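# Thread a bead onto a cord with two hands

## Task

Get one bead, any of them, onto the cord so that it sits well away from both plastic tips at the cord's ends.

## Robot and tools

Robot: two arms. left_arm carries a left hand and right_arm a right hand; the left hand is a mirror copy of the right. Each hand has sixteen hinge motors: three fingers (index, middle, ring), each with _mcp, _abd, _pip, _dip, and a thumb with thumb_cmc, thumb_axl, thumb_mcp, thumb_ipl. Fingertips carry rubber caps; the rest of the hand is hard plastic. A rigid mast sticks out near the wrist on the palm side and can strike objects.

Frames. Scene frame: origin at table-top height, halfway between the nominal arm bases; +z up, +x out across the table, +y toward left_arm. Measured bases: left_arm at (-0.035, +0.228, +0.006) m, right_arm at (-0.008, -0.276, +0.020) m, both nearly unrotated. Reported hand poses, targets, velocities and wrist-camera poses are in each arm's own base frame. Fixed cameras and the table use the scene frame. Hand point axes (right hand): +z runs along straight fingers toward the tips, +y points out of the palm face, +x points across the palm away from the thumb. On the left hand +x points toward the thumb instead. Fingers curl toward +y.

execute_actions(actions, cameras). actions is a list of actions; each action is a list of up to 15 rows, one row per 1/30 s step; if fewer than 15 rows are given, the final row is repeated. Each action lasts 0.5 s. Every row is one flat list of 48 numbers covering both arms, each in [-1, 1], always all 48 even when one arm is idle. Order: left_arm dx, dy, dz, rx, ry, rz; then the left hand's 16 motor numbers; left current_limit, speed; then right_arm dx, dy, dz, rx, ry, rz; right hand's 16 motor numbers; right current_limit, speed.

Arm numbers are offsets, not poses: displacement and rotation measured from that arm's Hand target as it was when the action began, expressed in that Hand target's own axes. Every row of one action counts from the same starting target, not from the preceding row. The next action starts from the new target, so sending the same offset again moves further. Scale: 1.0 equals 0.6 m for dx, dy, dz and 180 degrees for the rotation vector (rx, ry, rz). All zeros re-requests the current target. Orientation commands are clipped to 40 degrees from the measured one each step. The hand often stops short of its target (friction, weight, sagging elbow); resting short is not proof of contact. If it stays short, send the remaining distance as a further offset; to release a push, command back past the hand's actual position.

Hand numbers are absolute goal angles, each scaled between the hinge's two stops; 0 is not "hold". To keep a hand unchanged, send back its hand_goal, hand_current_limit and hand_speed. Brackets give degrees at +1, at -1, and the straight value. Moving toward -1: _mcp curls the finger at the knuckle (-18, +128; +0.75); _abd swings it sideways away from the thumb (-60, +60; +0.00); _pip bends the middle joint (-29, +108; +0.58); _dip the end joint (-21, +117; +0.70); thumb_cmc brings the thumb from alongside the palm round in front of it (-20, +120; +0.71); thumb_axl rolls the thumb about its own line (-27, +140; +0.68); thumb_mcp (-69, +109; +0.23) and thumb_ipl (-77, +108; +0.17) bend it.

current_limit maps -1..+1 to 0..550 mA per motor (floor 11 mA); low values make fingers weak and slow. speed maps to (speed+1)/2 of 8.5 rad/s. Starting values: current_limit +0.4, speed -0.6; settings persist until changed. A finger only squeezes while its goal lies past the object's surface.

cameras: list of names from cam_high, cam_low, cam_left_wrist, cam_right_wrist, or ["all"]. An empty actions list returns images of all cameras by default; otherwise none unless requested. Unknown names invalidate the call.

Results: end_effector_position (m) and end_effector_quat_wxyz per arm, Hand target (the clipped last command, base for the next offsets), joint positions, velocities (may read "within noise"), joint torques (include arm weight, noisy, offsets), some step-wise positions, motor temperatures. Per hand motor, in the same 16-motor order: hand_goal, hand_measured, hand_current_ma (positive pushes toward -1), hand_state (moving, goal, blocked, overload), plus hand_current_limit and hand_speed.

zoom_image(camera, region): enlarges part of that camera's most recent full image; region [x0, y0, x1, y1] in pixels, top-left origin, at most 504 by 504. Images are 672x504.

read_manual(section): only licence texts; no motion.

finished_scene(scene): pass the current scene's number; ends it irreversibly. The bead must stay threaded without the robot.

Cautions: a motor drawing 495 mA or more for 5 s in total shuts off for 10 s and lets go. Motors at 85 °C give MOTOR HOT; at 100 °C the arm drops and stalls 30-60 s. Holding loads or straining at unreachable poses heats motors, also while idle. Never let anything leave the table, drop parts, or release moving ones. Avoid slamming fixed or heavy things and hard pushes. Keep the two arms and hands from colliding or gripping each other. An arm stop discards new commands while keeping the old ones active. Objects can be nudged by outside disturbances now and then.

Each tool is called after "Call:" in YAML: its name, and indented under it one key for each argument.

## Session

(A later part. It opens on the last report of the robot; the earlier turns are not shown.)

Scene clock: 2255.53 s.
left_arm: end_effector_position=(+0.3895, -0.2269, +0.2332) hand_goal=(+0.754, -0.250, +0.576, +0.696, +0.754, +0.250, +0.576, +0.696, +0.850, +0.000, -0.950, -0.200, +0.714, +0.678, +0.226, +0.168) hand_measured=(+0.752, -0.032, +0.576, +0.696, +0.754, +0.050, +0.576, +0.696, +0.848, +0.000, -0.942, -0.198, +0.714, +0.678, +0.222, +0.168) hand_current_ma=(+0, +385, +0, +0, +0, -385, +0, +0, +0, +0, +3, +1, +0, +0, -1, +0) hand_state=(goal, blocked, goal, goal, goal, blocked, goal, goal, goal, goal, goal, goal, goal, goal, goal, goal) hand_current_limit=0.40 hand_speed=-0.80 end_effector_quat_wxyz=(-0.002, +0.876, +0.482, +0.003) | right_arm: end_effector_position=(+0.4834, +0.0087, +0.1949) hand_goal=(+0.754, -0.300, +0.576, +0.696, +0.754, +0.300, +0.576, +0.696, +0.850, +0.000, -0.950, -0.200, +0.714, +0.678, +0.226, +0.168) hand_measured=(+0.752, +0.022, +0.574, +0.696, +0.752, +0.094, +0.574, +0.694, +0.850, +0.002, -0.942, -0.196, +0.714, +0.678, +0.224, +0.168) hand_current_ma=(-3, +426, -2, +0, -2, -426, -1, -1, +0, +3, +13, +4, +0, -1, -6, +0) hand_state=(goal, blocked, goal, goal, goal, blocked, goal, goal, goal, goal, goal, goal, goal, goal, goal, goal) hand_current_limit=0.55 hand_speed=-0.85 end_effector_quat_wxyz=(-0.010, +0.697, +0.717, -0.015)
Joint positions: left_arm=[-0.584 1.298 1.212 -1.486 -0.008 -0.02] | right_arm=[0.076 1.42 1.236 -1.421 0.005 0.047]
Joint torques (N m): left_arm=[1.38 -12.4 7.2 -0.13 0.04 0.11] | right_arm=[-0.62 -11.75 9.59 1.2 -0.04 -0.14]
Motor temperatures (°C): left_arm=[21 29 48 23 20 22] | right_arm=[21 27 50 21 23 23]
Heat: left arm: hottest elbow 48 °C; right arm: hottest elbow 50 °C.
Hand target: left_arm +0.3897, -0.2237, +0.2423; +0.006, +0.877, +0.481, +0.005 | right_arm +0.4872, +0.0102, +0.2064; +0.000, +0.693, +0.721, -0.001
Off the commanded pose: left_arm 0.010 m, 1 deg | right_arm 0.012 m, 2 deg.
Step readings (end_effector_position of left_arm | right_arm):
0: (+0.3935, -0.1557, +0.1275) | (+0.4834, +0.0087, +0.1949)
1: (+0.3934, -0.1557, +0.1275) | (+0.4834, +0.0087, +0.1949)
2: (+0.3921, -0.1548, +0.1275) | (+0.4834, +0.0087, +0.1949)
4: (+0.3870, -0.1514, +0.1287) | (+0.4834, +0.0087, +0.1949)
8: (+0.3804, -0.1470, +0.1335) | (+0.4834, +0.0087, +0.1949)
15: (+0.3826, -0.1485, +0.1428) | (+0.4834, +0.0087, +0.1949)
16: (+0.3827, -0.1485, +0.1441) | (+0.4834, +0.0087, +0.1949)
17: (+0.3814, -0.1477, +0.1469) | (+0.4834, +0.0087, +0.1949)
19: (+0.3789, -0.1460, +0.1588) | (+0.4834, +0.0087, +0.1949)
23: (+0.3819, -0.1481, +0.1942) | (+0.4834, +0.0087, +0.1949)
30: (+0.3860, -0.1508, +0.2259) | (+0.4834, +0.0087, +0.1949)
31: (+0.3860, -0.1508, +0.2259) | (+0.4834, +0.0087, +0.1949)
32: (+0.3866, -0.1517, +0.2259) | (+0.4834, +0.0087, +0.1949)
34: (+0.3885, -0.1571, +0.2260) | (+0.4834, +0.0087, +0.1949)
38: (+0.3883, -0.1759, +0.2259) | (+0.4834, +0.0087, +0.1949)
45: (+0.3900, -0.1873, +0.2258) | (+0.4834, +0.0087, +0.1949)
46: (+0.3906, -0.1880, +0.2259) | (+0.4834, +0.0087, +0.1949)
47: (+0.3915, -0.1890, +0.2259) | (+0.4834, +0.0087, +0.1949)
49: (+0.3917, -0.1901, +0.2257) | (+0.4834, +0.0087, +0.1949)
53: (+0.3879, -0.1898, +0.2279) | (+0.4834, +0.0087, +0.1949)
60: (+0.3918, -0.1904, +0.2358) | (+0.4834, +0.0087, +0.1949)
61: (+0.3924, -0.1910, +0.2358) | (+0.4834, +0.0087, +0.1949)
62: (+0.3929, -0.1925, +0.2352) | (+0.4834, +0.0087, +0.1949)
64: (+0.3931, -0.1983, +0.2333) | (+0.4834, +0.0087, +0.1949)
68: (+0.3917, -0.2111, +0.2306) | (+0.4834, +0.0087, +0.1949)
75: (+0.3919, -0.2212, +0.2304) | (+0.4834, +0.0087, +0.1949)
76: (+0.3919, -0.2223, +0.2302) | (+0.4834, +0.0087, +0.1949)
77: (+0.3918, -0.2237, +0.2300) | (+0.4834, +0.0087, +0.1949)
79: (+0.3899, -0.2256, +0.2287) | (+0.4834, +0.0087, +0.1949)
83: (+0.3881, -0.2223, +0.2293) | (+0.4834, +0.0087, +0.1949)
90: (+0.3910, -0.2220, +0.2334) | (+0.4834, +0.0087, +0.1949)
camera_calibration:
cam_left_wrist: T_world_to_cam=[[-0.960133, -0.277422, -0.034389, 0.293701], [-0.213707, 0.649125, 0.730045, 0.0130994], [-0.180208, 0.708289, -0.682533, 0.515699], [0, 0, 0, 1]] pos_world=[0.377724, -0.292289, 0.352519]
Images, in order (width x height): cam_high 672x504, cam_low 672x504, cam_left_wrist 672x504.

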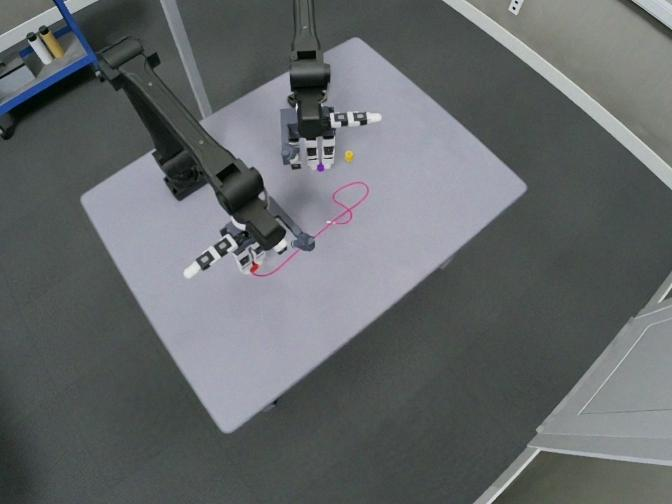

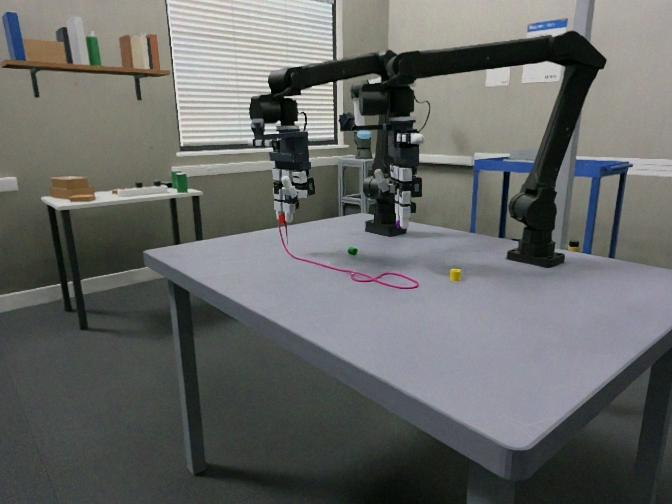

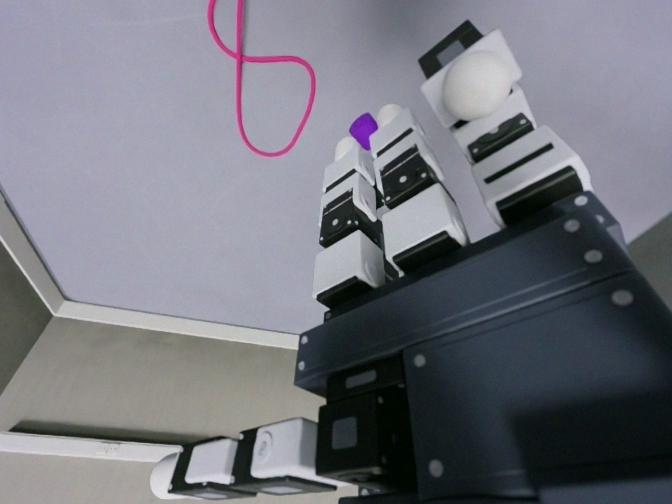

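Call:
execute_actions:
  actions:
    - [[-0.0189,0.0107,0.0167,-0.12,0,0,0.64,-0.25,0.576,0.696,0.64,0.25,0.576,0.696,0.85,0,-0.95,-0.2,0.714,0.678,0.226,0.168,0.5,-0.8,0,0,0,0,0,0,0.754,-0.3,0.576,0.696,0.754,0.3,0.576,0.696,0.85,0,-0.95,-0.2,0.714,0.678,0.226,0.168,0.55,-0.85]]
    - [[-0.0189,0.0037,0.0195,-0.12,0,0,0.53,-0.25,0.576,0.696,0.53,0.25,0.576,0.696,0.85,0,-0.95,-0.2,0.714,0.678,0.226,0.168,0.5,-0.8,0,0,0,0,0,0,0.754,-0.3,0.576,0.696,0.754,0.3,0.576,0.696,0.85,0,-0.95,-0.2,0.714,0.678,0.226,0.168,0.55,-0.85]]
    - [[-0.0189,-0.0035,0.0195,-0.12,0,0,0.411,-0.25,0.576,0.696,0.411,0.25,0.576,0.696,0.85,0,-0.95,-0.2,0.714,0.678,0.226,0.168,0.5,-0.8,0,0,0,0,0,0,0.754,-0.3,0.576,0.696,0.754,0.3,0.576,0.696,0.85,0,-0.95,-0.2,0.714,0.678,0.226,0.168,0.55,-0.85]]
  cameras: ["cam_left_wrist","cam_low","cam_high"]

Call:
zoom_image:
  camera: "cam_low"
  region: [330, 120, 470, 260]

Scene clock: 2274.07 s.
left_arm: end_effector_position=(+0.3882, -0.2580, +0.2121) hand_goal=(+0.412, -0.250, +0.576, +0.696, +0.412, +0.250, +0.576, +0.696, +0.850, +0.000, -0.950, -0.200, +0.714, +0.678, +0.226, +0.168) hand_measured=(+0.434, -0.032, +0.576, +0.696, +0.438, +0.052, +0.578, +0.696, +0.854, +0.000, -0.946, -0.198, +0.720, +0.678, +0.222, +0.168) hand_current_ma=(+17, +412, +0, +0, +24, -412, +0, +0, +1, +0, +1, +0, +2, +0, -1, +0) hand_state=(blocked, blocked, goal, goal, blocked, blocked, goal, goal, goal, goal, goal, goal, goal, goal, goal, goal) hand_current_limit=0.50 hand_speed=-0.80 end_effector_quat_wxyz=(+0.469, +0.739, +0.410, +0.259) | right_arm: end_effector_position=(+0.4834, +0.0087, +0.1949) hand_goal=(+0.754, -0.300, +0.576, +0.696, +0.754, +0.300, +0.576, +0.696, +0.850, +0.000, -0.950, -0.200, +0.714, +0.678, +0.226, +0.168) hand_measured=(+0.752, +0.022, +0.574, +0.696, +0.752, +0.094, +0.574, +0.694, +0.850, +0.002, -0.942, -0.196, +0.714, +0.678, +0.224, +0.168) hand_current_ma=(-3, +426, -2, +0, -2, -426, -1, -1, +0, +3, +13, +4, +0, -1, -6, +0) hand_state=(goal, blocked, goal, goal, goal, blocked, goal, goal, goal, goal, goal, goal, goal, goal, goal, goal) hand_current_limit=0.55 hand_speed=-0.85 end_effector_quat_wxyz=(-0.010, +0.697, +0.717, -0.015)
Joint positions: left_arm=[-0.687 1.155 0.396 0.315 -0.114 -0.056] | right_arm=[0.076 1.42 1.236 -1.421 0.005 0.047]
Joint torques (N m): left_arm=[0.15 -5.95 6.34 3.15 -0.25 0.13] | right_arm=[-0.56 -11.75 9.59 1.21 -0.04 -0.14]
Heat: left arm: hottest elbow 47 °C; right arm: hottest elbow 50 °C.
Hand target: left_arm +0.3881, -0.2629, +0.2124; +0.475, +0.737, +0.404, +0.262 | right_arm +0.4872, +0.0102, +0.2064; +0.000, +0.693, +0.721, -0.001
Off the commanded pose: left_arm 0.005 m, 1 deg | right_arm 0.012 m, 2 deg.
Step readings (end_effector_position of left_arm | right_arm):
0: (+0.3895, -0.2270, +0.2332) | (+0.4834, +0.0087, +0.1949)
1: (+0.3894, -0.2269, +0.2321) | (+0.4834, +0.0087, +0.1949)
2: (+0.3914, -0.2282, +0.2307) | (+0.4834, +0.0087, +0.1949)
4: (+0.3930, -0.2296, +0.2236) | (+0.4834, +0.0087, +0.1949)
8: (+0.3834, -0.2261, +0.2148) | (+0.4834, +0.0087, +0.1949)
15: (+0.3875, -0.2328, +0.2256) | (+0.4834, +0.0087, +0.1949)
16: (+0.3882, -0.2334, +0.2246) | (+0.4834, +0.0087, +0.1949)
17: (+0.3905, -0.2356, +0.2244) | (+0.4834, +0.0087, +0.1949)
19: (+0.3916, -0.2382, +0.2199) | (+0.4834, +0.0087, +0.1949)
23: (+0.3809, -0.2394, +0.2061) | (+0.4834, +0.0087, +0.1949)
30: (+0.3854, -0.2441, +0.2104) | (+0.4834, +0.0087, +0.1949)
31: (+0.3863, -0.2448, +0.2119) | (+0.4834, +0.0087, +0.1949)
32: (+0.3879, -0.2463, +0.2149) | (+0.4834, +0.0087, +0.1949)
34: (+0.3882, -0.2481, +0.2188) | (+0.4834, +0.0087, +0.1949)
38: (+0.3793, -0.2507, +0.2128) | (+0.4834, +0.0087, +0.1949)
45: (+0.3857, -0.2567, +0.2053) | (+0.4834, +0.0087, +0.1949)
camera_calibration:
cam_left_wrist: T_world_to_cam=[[-0.615577, -0.498145, -0.610669, 0.214509], [-0.513911, 0.841201, -0.168157, 0.404945], [0.597461, 0.210316, -0.773826, 0.11211], [0, 0, 0, 1]] pos_world=[0.273171, -0.257362, 0.285842]
Images, in order (width x height): cam_high 672x504, cam_low 672x504, cam_left_wrist 672x504.

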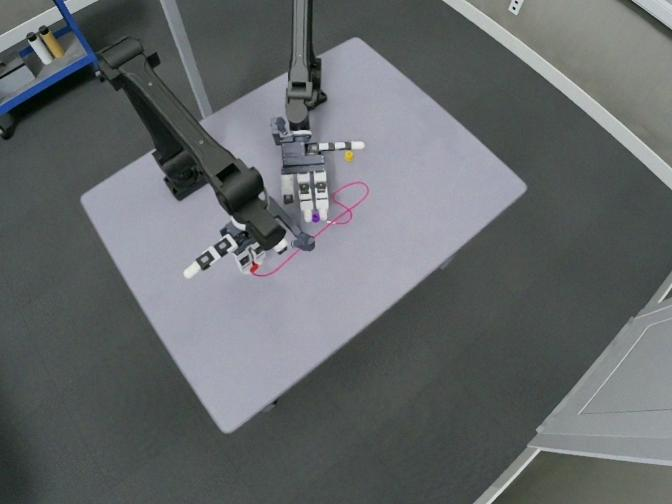

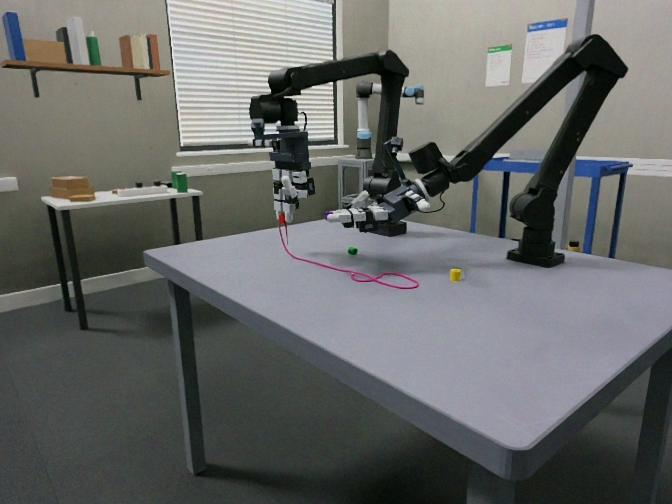

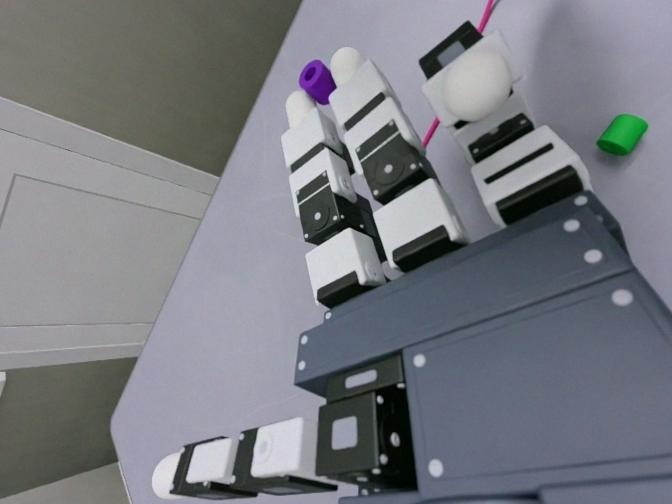

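Scaled by 3.600 from the camera's 672x504 image, which has a finer 960x720 frame.

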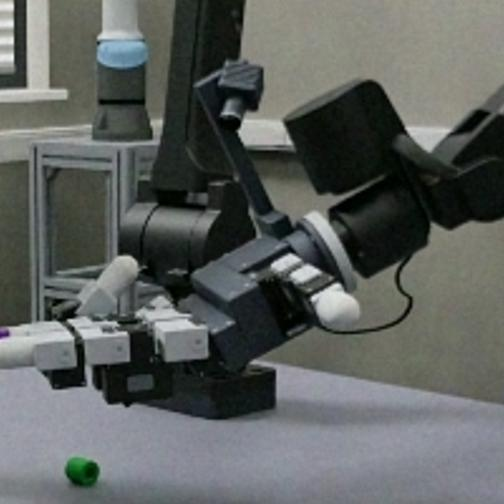

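Call:
zoom_image:
  camera: "cam_low"
  region: [300, 180, 380, 240]

Call:
zoom_image:
  camera: "cam_left_wrist"
  region: [270, 30, 390, 130]

Scaled by 6.300 from the camera's 672x504 image, which has a finer 960x720 frame.

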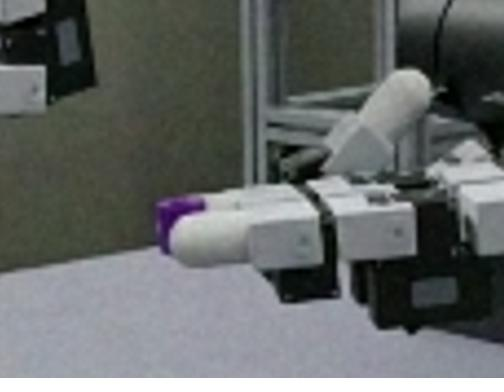

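Scaled by 4.200 from the camera's 672x504 image, which has a finer 960x720 frame.

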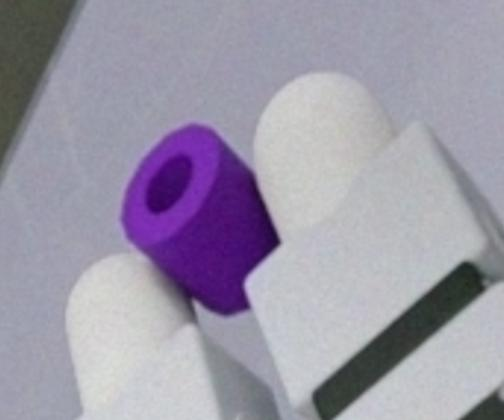

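Call:
execute_actions:
  actions: []
  cameras: ["cam_right_wrist","cam_low","cam_high"]

Call:
zoom_image:
  camera: "cam_right_wrist"
  region: [260, 60, 400, 200]

Call:
zoom_image:
  camera: "cam_low"
  region: [255, 190, 315, 260]

Call:
zoom_image:
  camera: "cam_high"
  region: [220, 200, 340, 300]

Scene clock: 2308.97 s.
left_arm: end_effector_position=(+0.3882, -0.2580, +0.2121) hand_goal=(+0.412, -0.250, +0.576, +0.696, +0.412, +0.250, +0.576, +0.696, +0.850, +0.000, -0.950, -0.200, +0.714, +0.678, +0.226, +0.168) hand_measured=(+0.434, -0.032, +0.576, +0.696, +0.438, +0.052, +0.578, +0.696, +0.854, +0.000, -0.946, -0.198, +0.720, +0.678, +0.222, +0.168) hand_current_ma=(+17, +413, +0, +0, +24, -412, +0, +0, +1, +0, +1, +0, +2, +0, -1, +0) hand_state=(blocked, blocked, goal, goal, blocked, blocked, goal, goal, goal, goal, goal, goal, goal, goal, goal, goal) hand_current_limit=0.50 hand_speed=-0.80 end_effector_quat_wxyz=(+0.469, +0.739, +0.410, +0.259) | right_arm: end_effector_position=(+0.4834, +0.0087, +0.1949) hand_goal=(+0.754, -0.300, +0.576, +0.696, +0.754, +0.300, +0.576, +0.696, +0.850, +0.000, -0.950, -0.200, +0.714, +0.678, +0.226, +0.168) hand_measured=(+0.752, +0.022, +0.574, +0.696, +0.752, +0.094, +0.574, +0.694, +0.850, +0.002, -0.942, -0.196, +0.714, +0.678, +0.224, +0.168) hand_current_ma=(-3, +426, -2, +0, -2, -426, -1, -1, +0, +3, +13, +4, +0, -1, -6, +0) hand_state=(goal, blocked, goal, goal, goal, blocked, goal, goal, goal, goal, goal, goal, goal, goal, goal, goal) hand_current_limit=0.55 hand_speed=-0.85 end_effector_quat_wxyz=(-0.010, +0.697, +0.717, -0.015)
Joint positions: left_arm=[-0.687 1.155 0.396 0.315 -0.114 -0.056] | right_arm=[0.076 1.42 1.236 -1.421 0.005 0.047]
Joint velocities: within noise
Joint torques (N m): left_arm=[0.15 -5.95 6.35 3.21 -0.25 0.13] | right_arm=[-0.62 -11.81 9.59 1.22 -0.03 -0.14]
Motor temperatures (°C): left_arm=[21 28 47 23 20 22] | right_arm=[21 27 50 21 23 23]
Heat: left arm: hottest elbow 47 °C; right arm: hottest elbow 50 °C.
Hand target: left_arm +0.3881, -0.2629, +0.2123; +0.475, +0.737, +0.404, +0.262 | right_arm +0.4872, +0.0102, +0.2064; +0.000, +0.693, +0.721, -0.001
Off the commanded pose: left_arm 0.005 m, 1 deg | right_arm 0.012 m, 2 deg.
camera_calibration:
cam_right_wrist: T_world_to_cam=[[0.693137, -0.72011, -0.0316563, -0.291619], [-0.458572, -0.474428, 0.751419, 0.0318153], [-0.556123, -0.506319, -0.659066, 0.529783], [0, 0, 0, 1]] pos_world=[0.511346, 0.0733351, 0.316024]
Images, in order (width x height): cam_high 672x504, cam_low 672x504, cam_right_wrist 672x504.

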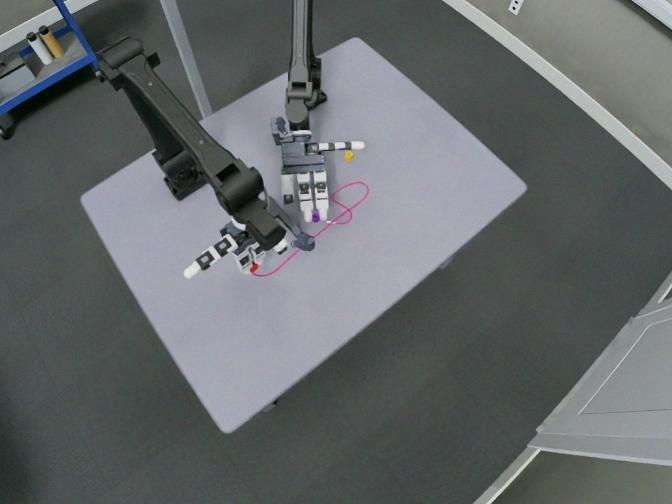

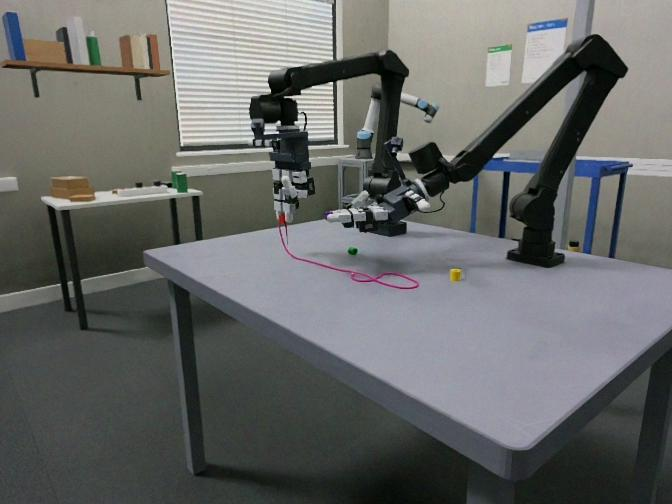

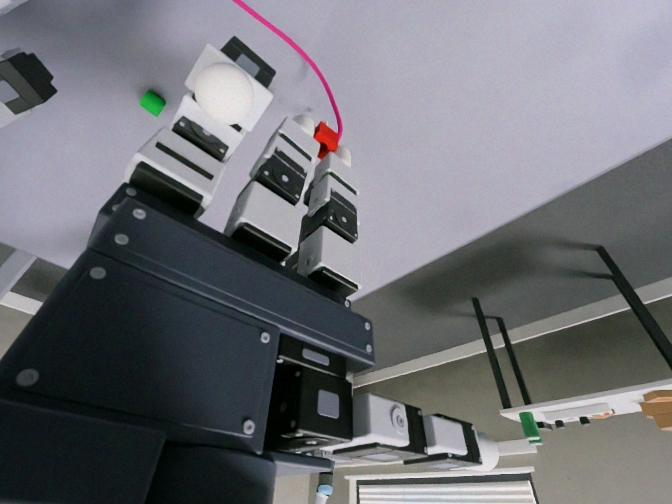

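Scaled by 3.600 from the camera's 672x504 image, which has a finer 960x720 frame.

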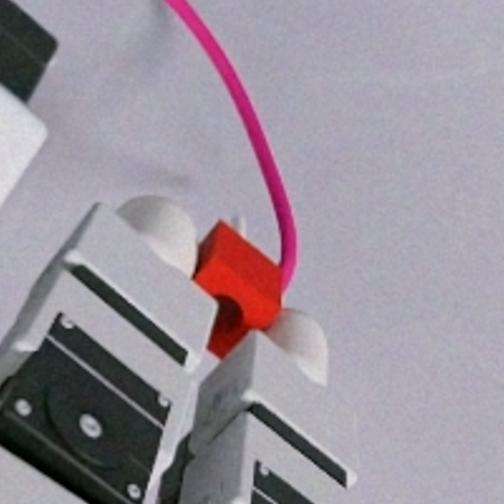

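Scaled by 7.200 from the camera's 672x504 image, which has a finer 960x720 frame.

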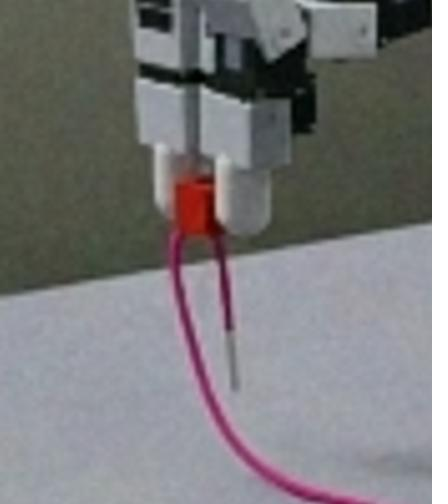

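Scaled by 4.200 from the camera's 672x504 image, which has a finer 960x720 frame.

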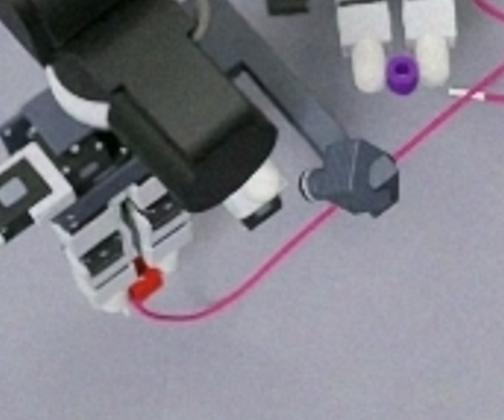

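Call:
execute_actions:
  actions:
    - [[0,0,0,0,0,0,0.411,-0.25,0.576,0.696,0.411,0.25,0.576,0.696,0.85,0,-0.95,-0.2,0.714,0.678,0.226,0.168,0.5,-0.8,0,0,-0.1,0,0,0,0.754,-0.3,0.576,0.696,0.754,0.3,0.576,0.696,0.85,0,-0.95,-0.2,0.714,0.678,0.226,0.168,0.55,-0.85]]
    - [[0,0,0,0,0,0,0.411,-0.25,0.576,0.696,0.411,0.25,0.576,0.696,0.85,0,-0.95,-0.2,0.714,0.678,0.226,0.168,0.5,-0.8,0,0,-0.1,0,0,0.08,0.754,-0.3,0.576,0.696,0.754,0.3,0.576,0.696,0.85,0,-0.95,-0.2,0.714,0.678,0.226,0.168,0.55,-0.85]]
    - [[0,0,0,0,0,0,0.411,-0.25,0.576,0.696,0.411,0.25,0.576,0.696,0.85,0,-0.95,-0.2,0.714,0.678,0.226,0.168,0.5,-0.8,0,0,-0.1,0,0,0.08,0.754,-0.3,0.576,0.696,0.754,0.3,0.576,0.696,0.85,0,-0.95,-0.2,0.714,0.678,0.226,0.168,0.55,-0.85]]
  cameras: ["cam_left_wrist","cam_low","cam_high"]

Scene clock: 2345.90 s.
left_arm: end_effector_position=(+0.3891, -0.2586, +0.2126) hand_goal=(+0.412, -0.250, +0.576, +0.696, +0.412, +0.250, +0.576, +0.696, +0.850, +0.000, -0.950, -0.200, +0.714, +0.678, +0.226, +0.168) hand_measured=(+0.434, -0.032, +0.576, +0.696, +0.438, +0.052, +0.578, +0.696, +0.854, +0.000, -0.946, -0.198, +0.720, +0.678, +0.222, +0.168) hand_current_ma=(+17, +413, +0, +0, +24, -412, +0, +0, +1, +0, +1, +0, +2, +0, -1, +0) hand_state=(blocked, blocked, goal, goal, blocked, blocked, goal, goal, goal, goal, goal, goal, goal, goal, goal, goal) hand_current_limit=0.50 hand_speed=-0.80 end_effector_quat_wxyz=(+0.472, +0.737, +0.409, +0.260) | right_arm: end_effector_position=(+0.4817, +0.0051, +0.3622) hand_goal=(+0.754, -0.300, +0.576, +0.696, +0.754, +0.300, +0.576, +0.696, +0.850, +0.000, -0.950, -0.200, +0.714, +0.678, +0.226, +0.168) hand_measured=(+0.752, +0.022, +0.574, +0.696, +0.752, +0.094, +0.574, +0.694, +0.850, +0.002, -0.942, -0.196, +0.714, +0.678, +0.224, +0.168) hand_current_ma=(-2, +426, -2, +0, -3, -426, -1, -1, +0, +3, +13, +4, +0, -1, -6, +0) hand_state=(goal, blocked, goal, goal, goal, blocked, goal, goal, goal, goal, goal, goal, goal, goal, goal, goal) hand_current_limit=0.55 hand_speed=-0.85 end_effector_quat_wxyz=(+0.030, +0.847, +0.529, +0.044)
Joint positions: left_arm=[-0.687 1.163 0.396 0.331 -0.115 -0.056] | right_arm=[0.16 1.395 1.621 -1.693 0.021 0.614]
Joint torques (N m): left_arm=[0.09 -5.89 6.26 3.21 -0.25 0.15] | right_arm=[0.5 -10.23 13.76 0.64 0.29 0.06]
Heat: left arm: hottest elbow 47 °C; right arm: hottest elbow 50 °C.
Hand target: left_arm +0.3881, -0.2629, +0.2123; +0.475, +0.737, +0.404, +0.262 | right_arm +0.4874, +0.0104, +0.3864; +0.000, +0.851, +0.526, -0.001
Off the commanded pose: left_arm 0.004 m, 1 deg | right_arm 0.026 m, 6 deg.
joint sent to its limit (right arm) — joint 4 (wrist pitch), lower limit. The joint targets are off in orientation, not in position.
Step readings (end_effector_position of left_arm | right_arm):
0: (+0.3882, -0.2580, +0.2121) | (+0.4834, +0.0087, +0.1949)
1: (+0.3882, -0.2580, +0.2122) | (+0.4834, +0.0087, +0.1949)
2: (+0.3883, -0.2580, +0.2124) | (+0.4817, +0.0086, +0.1950)
4: (+0.3885, -0.2582, +0.2128) | (+0.4765, +0.0082, +0.1974)
8: (+0.3889, -0.2585, +0.2128) | (+0.4734, +0.0080, +0.2167)
15: (+0.3891, -0.2586, +0.2125) | (+0.4776, +0.0083, +0.2437)
16: (+0.3891, -0.2586, +0.2125) | (+0.4775, +0.0083, +0.2446)
17: (+0.3891, -0.2586, +0.2126) | (+0.4758, +0.0076, +0.2465)
19: (+0.3891, -0.2586, +0.2126) | (+0.4726, +0.0055, +0.2554)
23: (+0.3891, -0.2586, +0.2126) | (+0.4769, +0.0060, +0.2913)
30: (+0.3891, -0.2586, +0.2126) | (+0.4791, +0.0072, +0.3137)
31: (+0.3891, -0.2586, +0.2126) | (+0.4785, +0.0067, +0.3134)
32: (+0.3891, -0.2586, +0.2126) | (+0.4778, +0.0064, +0.3143)
34: (+0.3891, -0.2586, +0.2126) | (+0.4779, +0.0045, +0.3207)
38: (+0.3891, -0.2586, +0.2126) | (+0.4829, +0.0081, +0.3465)
45: (+0.3891, -0.2586, +0.2126) | (+0.4836, +0.0079, +0.3622)
camera_calibration:
cam_left_wrist: T_world_to_cam=[[-0.611359, -0.501525, -0.612138, 0.21294], [-0.513369, 0.840027, -0.175519, 0.407068], [0.60224, 0.206947, -0.771026, 0.108747], [0, 0, 0, 1]] pos_world=[0.273666, -0.257659, 0.285644]
Images, in order (width x height): cam_high 672x504, cam_low 672x504, cam_left_wrist 672x504.

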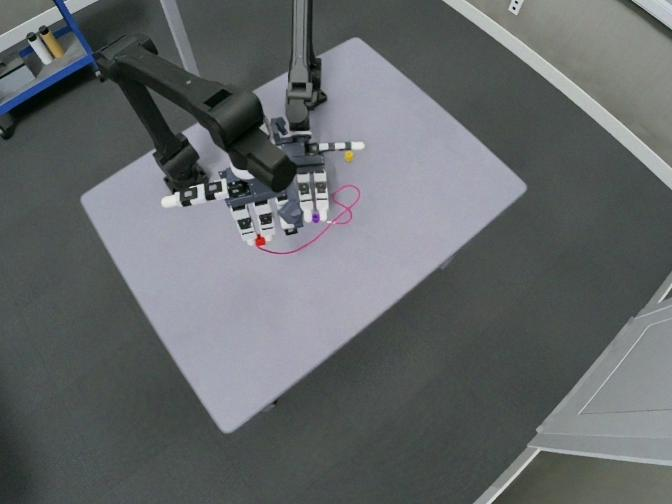

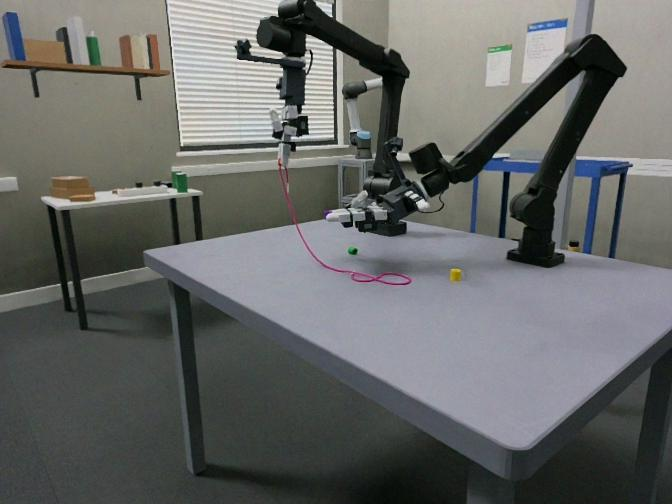

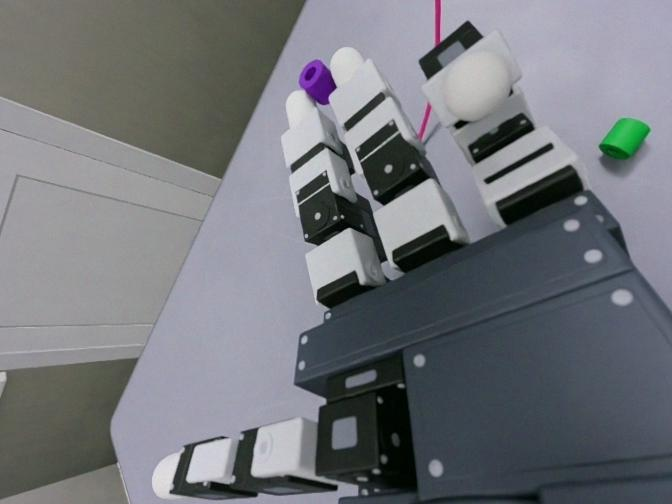

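Call:
execute_actions:
  actions:
    - [[0,0,0,0,0,0,0.411,-0.25,0.576,0.696,0.411,0.25,0.576,0.696,0.85,0,-0.95,-0.2,0.714,0.678,0.226,0.168,0.5,-0.8,0.065,-0.01,0.002,0,0,0.015,0.754,-0.3,0.576,0.696,0.754,0.3,0.576,0.696,0.85,0,-0.95,-0.2,0.714,0.678,0.226,0.168,0.55,-0.85]]
    - [[0,0,0,0,0,0,0.411,-0.25,0.576,0.696,0.411,0.25,0.576,0.696,0.85,0,-0.95,-0.2,0.714,0.678,0.226,0.168,0.5,-0.8,0.065,-0.01,0.002,0,0,0.015,0.754,-0.3,0.576,0.696,0.754,0.3,0.576,0.696,0.85,0,-0.95,-0.2,0.714,0.678,0.226,0.168,0.55,-0.85]]
    - [[0,0,0,0,0,0,0.411,-0.25,0.576,0.696,0.411,0.25,0.576,0.696,0.85,0,-0.95,-0.2,0.714,0.678,0.226,0.168,0.5,-0.8,0,0,0,0,0,0,0.754,-0.3,0.576,0.696,0.754,0.3,0.576,0.696,0.85,0,-0.95,-0.2,0.714,0.678,0.226,0.168,0.55,-0.85]]
  cameras: ["all"]

Scene clock: 2383.50 s.
left_arm: end_effector_position=(+0.3891, -0.2586, +0.2126) hand_goal=(+0.412, -0.250, +0.576, +0.696, +0.412, +0.250, +0.576, +0.696, +0.850, +0.000, -0.950, -0.200, +0.714, +0.678, +0.226, +0.168) hand_measured=(+0.434, -0.032, +0.576, +0.696, +0.438, +0.052, +0.578, +0.696, +0.854, +0.000, -0.946, -0.198, +0.720, +0.678, +0.222, +0.168) hand_current_ma=(+17, +413, +0, +0, +24, -412, +0, +0, +1, +0, +1, +0, +2, +0, -1, +0) hand_state=(blocked, blocked, goal, goal, blocked, blocked, goal, goal, goal, goal, goal, goal, goal, goal, goal, goal) hand_current_limit=0.50 hand_speed=-0.80 end_effector_quat_wxyz=(+0.472, +0.737, +0.409, +0.260) | right_arm: end_effector_position=(+0.5059, +0.0813, +0.3622) hand_goal=(+0.754, -0.300, +0.576, +0.696, +0.754, +0.300, +0.576, +0.696, +0.850, +0.000, -0.950, -0.200, +0.714, +0.678, +0.226, +0.168) hand_measured=(+0.754, +0.022, +0.574, +0.696, +0.752, +0.094, +0.574, +0.694, +0.850, +0.002, -0.942, -0.196, +0.714, +0.678, +0.224, +0.168) hand_current_ma=(-1, +426, -2, +0, -3, -426, -1, -1, +0, +3, +13, +4, +0, -1, -6, +0) hand_state=(goal, blocked, goal, goal, goal, blocked, goal, goal, goal, goal, goal, goal, goal, goal, goal, goal) hand_current_limit=0.55 hand_speed=-0.85 end_effector_quat_wxyz=(+0.025, +0.868, +0.492, +0.052)
Joint positions: left_arm=[-0.687 1.163 0.396 0.331 -0.115 -0.056] | right_arm=[0.326 1.516 1.752 -1.696 0.03 0.863]
Joint torques (N m): left_arm=[0.21 -6.01 6.27 3.21 -0.25 0.15] | right_arm=[-0.26 -11.75 13.91 0.77 0.15 0.04]
Heat: left arm: hottest elbow 47 °C; right arm: hottest elbow 52 °C.
Hand target: left_arm +0.3881, -0.2629, +0.2123; +0.475, +0.737, +0.404, +0.262 | right_arm +0.5132, +0.0851, +0.3840; +0.000, +0.874, +0.485, -0.001
Off the commanded pose: left_arm 0.004 m, 1 deg | right_arm 0.023 m, 7 deg.
joint sent to its limit (right arm) — joint 4 (wrist pitch), lower limit. The joint targets are off in orientation, not in position.
Step readings (end_effector_position of left_arm | right_arm):
0: (+0.3891, -0.2586, +0.2126) | (+0.4817, +0.0051, +0.3622)
1: (+0.3891, -0.2586, +0.2126) | (+0.4816, +0.0055, +0.3623)
2: (+0.3891, -0.2586, +0.2126) | (+0.4816, +0.0080, +0.3628)
4: (+0.3891, -0.2586, +0.2126) | (+0.4837, +0.0129, +0.3658)
8: (+0.3891, -0.2586, +0.2126) | (+0.4898, +0.0356, +0.3692)
15: (+0.3891, -0.2586, +0.2126) | (+0.4920, +0.0472, +0.3622)
16: (+0.3891, -0.2586, +0.2126) | (+0.4921, +0.0470, +0.3620)
17: (+0.3891, -0.2586, +0.2126) | (+0.4924, +0.0482, +0.3625)
19: (+0.3891, -0.2586, +0.2126) | (+0.4964, +0.0526, +0.3660)
23: (+0.3891, -0.2586, +0.2126) | (+0.5044, +0.0702, +0.3686)
30: (+0.3891, -0.2586, +0.2126) | (+0.5060, +0.0819, +0.3605)
31: (+0.3891, -0.2586, +0.2126) | (+0.5059, +0.0818, +0.3603)
32: (+0.3891, -0.2586, +0.2126) | (+0.5058, +0.0817, +0.3603)
34: (+0.3891, -0.2586, +0.2126) | (+0.5058, +0.0815, +0.3608)
38: (+0.3891, -0.2586, +0.2126) | (+0.5060, +0.0814, +0.3619)
45: (+0.3891, -0.2586, +0.2126) | (+0.5059, +0.0813, +0.3622)
camera_calibration:
cam_left_wrist: T_world_to_cam=[[-0.611359, -0.501525, -0.612138, 0.21294], [-0.513369, 0.840027, -0.175519, 0.407068], [0.60224, 0.206947, -0.771026, 0.108747], [0, 0, 0, 1]] pos_world=[0.273666, -0.257659, 0.285644]
cam_right_wrist: T_world_to_cam=[[0.198407, -0.980117, 0.0023644, 0.00948675], [-0.745514, -0.149349, 0.649542, 0.106582], [-0.636274, -0.130636, -0.760322, 0.735998], [0, 0, 0, 1]] pos_world=[0.545872, 0.121364, 0.490343]

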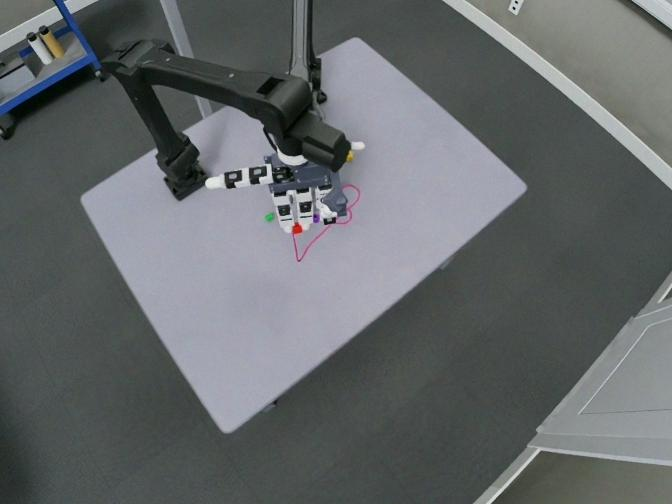

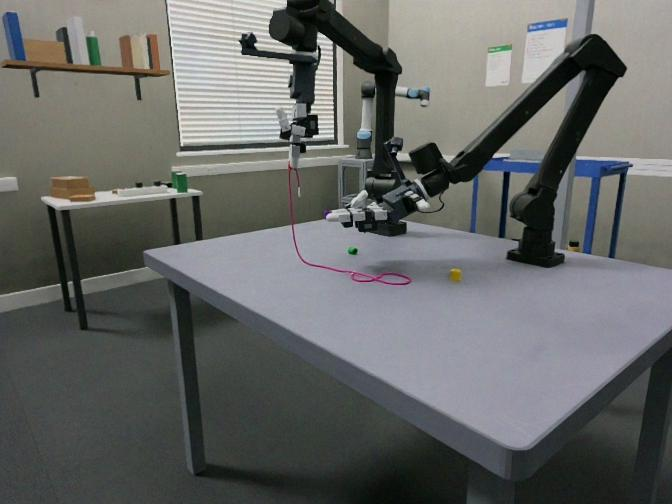

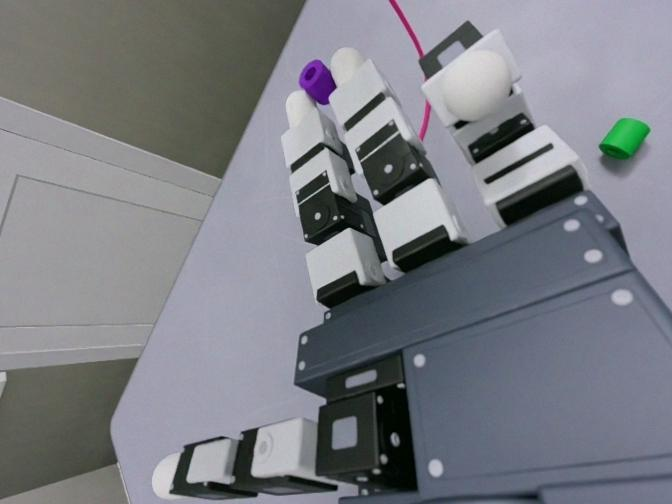

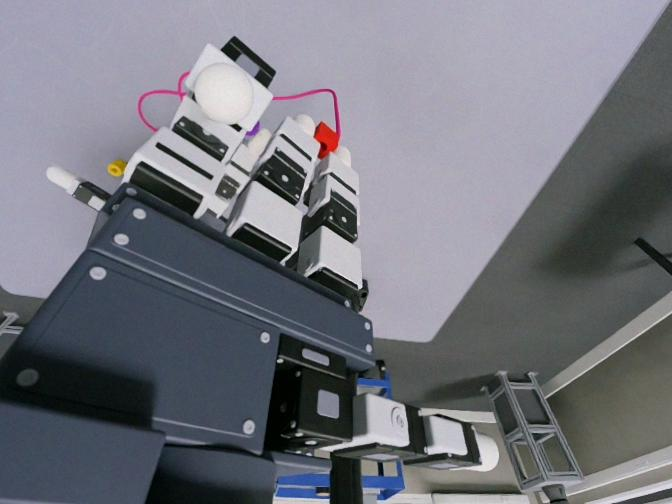

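Call:
zoom_image:
  camera: "cam_low"
  region: [270, 140, 400, 240]

Call:
zoom_image:
  camera: "cam_right_wrist"
  region: [200, 80, 380, 200]

Scaled by 3.877 from the camera's 672x504 image, which has a finer 960x720 frame.

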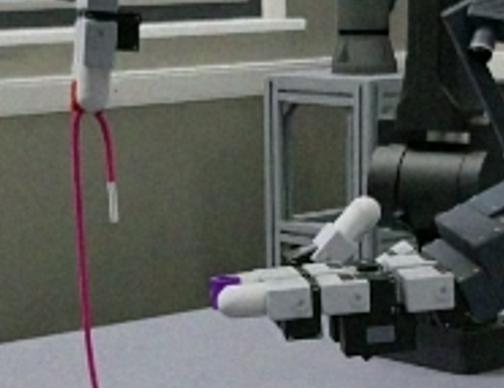

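Scaled by 2.800 from the camera's 672x504 image, which has a finer 960x720 frame.

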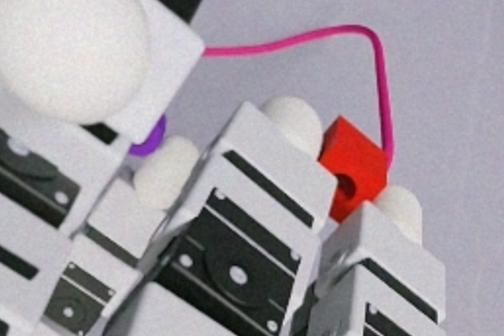

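Call:
execute_actions:
  actions:
    - [[0,0,0,0,0,0,0.411,-0.25,0.576,0.696,0.411,0.25,0.576,0.696,0.85,0,-0.95,-0.2,0.714,0.678,0.226,0.168,0.5,-0.8,0.049,-0.0303,0.0,0,0,0,0.754,-0.3,0.576,0.696,0.754,0.3,0.576,0.696,0.85,0,-0.95,-0.2,0.714,0.678,0.226,0.168,0.55,-0.85]]
    - [[0,0,0,0,0,0,0.411,-0.25,0.576,0.696,0.411,0.25,0.576,0.696,0.85,0,-0.95,-0.2,0.714,0.678,0.226,0.168,0.5,-0.8,0.049,-0.0303,0.0,0,0,0,0.754,-0.3,0.576,0.696,0.754,0.3,0.576,0.696,0.85,0,-0.95,-0.2,0.714,0.678,0.226,0.168,0.55,-0.85]]
    - [[0,0,0,0,0,0,0.411,-0.25,0.576,0.696,0.411,0.25,0.576,0.696,0.85,0,-0.95,-0.2,0.714,0.678,0.226,0.168,0.5,-0.8,0,0,0,0,0,0,0.754,-0.3,0.576,0.696,0.754,0.3,0.576,0.696,0.85,0,-0.95,-0.2,0.714,0.678,0.226,0.168,0.55,-0.85]]
  cameras: ["cam_high","cam_low","cam_left_wrist"]

Call:
zoom_image:
  camera: "cam_low"
  region: [270, 140, 400, 240]

Call:
zoom_image:
  camera: "cam_left_wrist"
  region: [240, 0, 440, 150]

Scene clock: 2441.10 s.
left_arm: end_effector_position=(+0.3891, -0.2586, +0.2126) hand_goal=(+0.412, -0.250, +0.576, +0.696, +0.412, +0.250, +0.576, +0.696, +0.850, +0.000, -0.950, -0.200, +0.714, +0.678, +0.226, +0.168) hand_measured=(+0.434, -0.032, +0.576, +0.696, +0.438, +0.052, +0.578, +0.696, +0.854, +0.000, -0.946, -0.198, +0.720, +0.678, +0.222, +0.168) hand_current_ma=(+17, +413, +0, +0, +24, -412, +0, +0, +1, +0, +1, +0, +2, +0, -1, +0) hand_state=(blocked, blocked, goal, goal, blocked, blocked, goal, goal, goal, goal, goal, goal, goal, goal, goal, goal) hand_current_limit=0.50 hand_speed=-0.80 end_effector_quat_wxyz=(+0.472, +0.737, +0.409, +0.260) | right_arm: end_effector_position=(+0.5063, +0.1486, +0.3647) hand_goal=(+0.754, -0.300, +0.576, +0.696, +0.754, +0.300, +0.576, +0.696, +0.850, +0.000, -0.950, -0.200, +0.714, +0.678, +0.226, +0.168) hand_measured=(+0.754, +0.022, +0.574, +0.696, +0.752, +0.094, +0.574, +0.694, +0.850, +0.002, -0.942, -0.196, +0.714, +0.678, +0.224, +0.168) hand_current_ma=(+0, +426, -2, +0, -3, -426, -1, -1, +0, +3, +13, +4, +0, -1, -6, +0) hand_state=(goal, blocked, goal, goal, goal, blocked, goal, goal, goal, goal, goal, goal, goal, goal, goal, goal) hand_current_limit=0.55 hand_speed=-0.85 end_effector_quat_wxyz=(+0.021, +0.867, +0.493, +0.062)
Joint positions: left_arm=[-0.687 1.163 0.396 0.331 -0.115 -0.056] | right_arm=[0.457 1.576 1.828 -1.696 0.034 0.991]
Joint torques (N m): left_arm=[0.15 -5.95 6.27 3.21 -0.25 0.15] | right_arm=[-0.26 -12.45 13.91 0.8 0.12 0.05]
Motor temperatures (°C): left_arm=[21 26 47 24 20 22] | right_arm=[21 30 66 21 23 23]
Heat: left arm: hottest elbow 47 °C; right arm: hottest elbow 66 °C.
Hand target: left_arm +0.3881, -0.2629, +0.2123; +0.475, +0.737, +0.404, +0.262 | right_arm +0.5135, +0.1543, +0.3839; +0.001, +0.874, +0.485, -0.001
Off the commanded pose: left_arm 0.004 m, 1 deg | right_arm 0.021 m, 8 deg.
joint sent to its limit (right arm) — joint 4 (wrist pitch), lower limit. The joint targets are off in orientation, not in position.
Step readings (end_effector_position of left_arm | right_arm):
0: (+0.3891, -0.2586, +0.2126) | (+0.5059, +0.0813, +0.3622)
1: (+0.3891, -0.2586, +0.2126) | (+0.5058, +0.0812, +0.3622)
2: (+0.3891, -0.2586, +0.2126) | (+0.5057, +0.0826, +0.3625)
4: (+0.3891, -0.2586, +0.2126) | (+0.5061, +0.0868, +0.3642)
8: (+0.3891, -0.2586, +0.2126) | (+0.5065, +0.1027, +0.3670)
15: (+0.3891, -0.2586, +0.2126) | (+0.5054, +0.1147, +0.3643)
16: (+0.3891, -0.2586, +0.2126) | (+0.5055, +0.1147, +0.3643)
17: (+0.3891, -0.2586, +0.2126) | (+0.5056, +0.1162, +0.3643)
19: (+0.3891, -0.2586, +0.2126) | (+0.5069, +0.1208, +0.3659)
23: (+0.3891, -0.2586, +0.2126) | (+0.5079, +0.1364, +0.3671)
30: (+0.3891, -0.2586, +0.2126) | (+0.5062, +0.1488, +0.3634)
31: (+0.3891, -0.2586, +0.2126) | (+0.5062, +0.1488, +0.3633)
32: (+0.3891, -0.2586, +0.2126) | (+0.5062, +0.1487, +0.3633)
34: (+0.3891, -0.2586, +0.2126) | (+0.5062, +0.1487, +0.3638)
38: (+0.3891, -0.2586, +0.2126) | (+0.5064, +0.1487, +0.3646)
45: (+0.3891, -0.2586, +0.2126) | (+0.5063, +0.1486, +0.3647)
camera_calibration:
cam_left_wrist: T_world_to_cam=[[-0.611359, -0.501525, -0.612138, 0.21294], [-0.513369, 0.840027, -0.175519, 0.407068], [0.60224, 0.206947, -0.771026, 0.108747], [0, 0, 0, 1]] pos_world=[0.273666, -0.257659, 0.285644]
Images, in order (width x height): cam_high 672x504, cam_low 672x504, cam_left_wrist 672x504.

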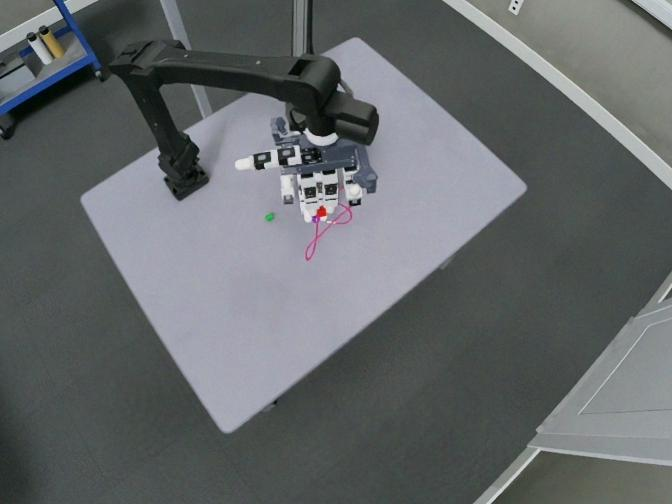

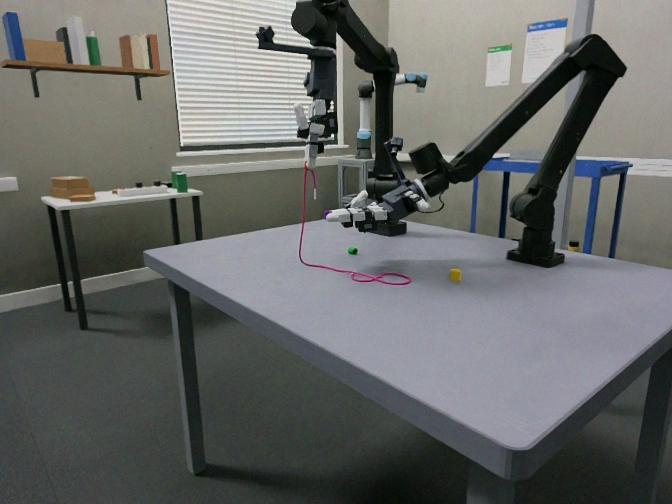

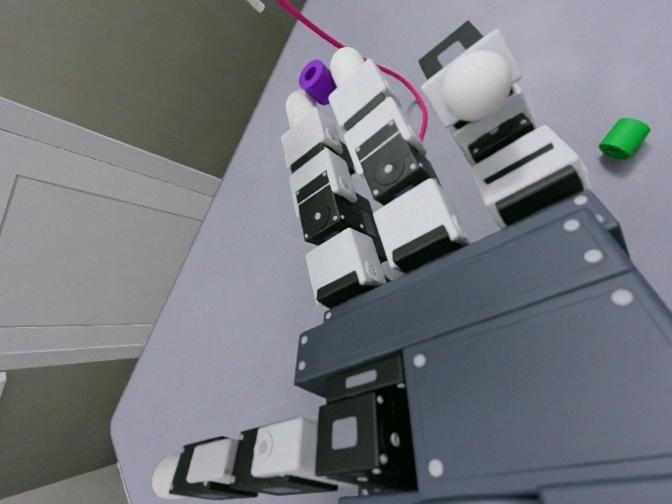

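Scaled by 3.877 from the camera's 672x504 image, which has a finer 960x720 frame.

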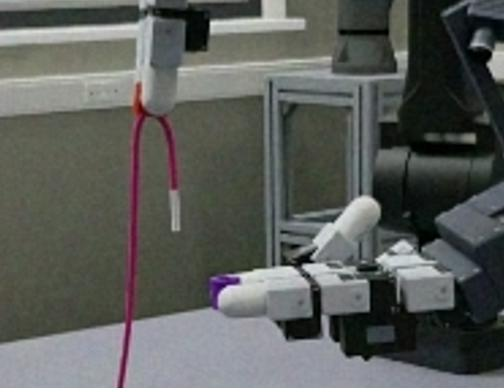

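Scaled by 2.520 from the camera's 672x504 image, which has a finer 960x720 frame.

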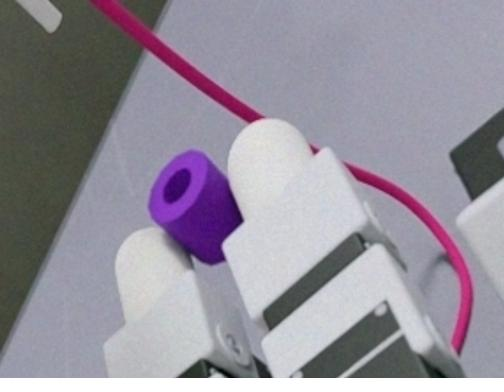

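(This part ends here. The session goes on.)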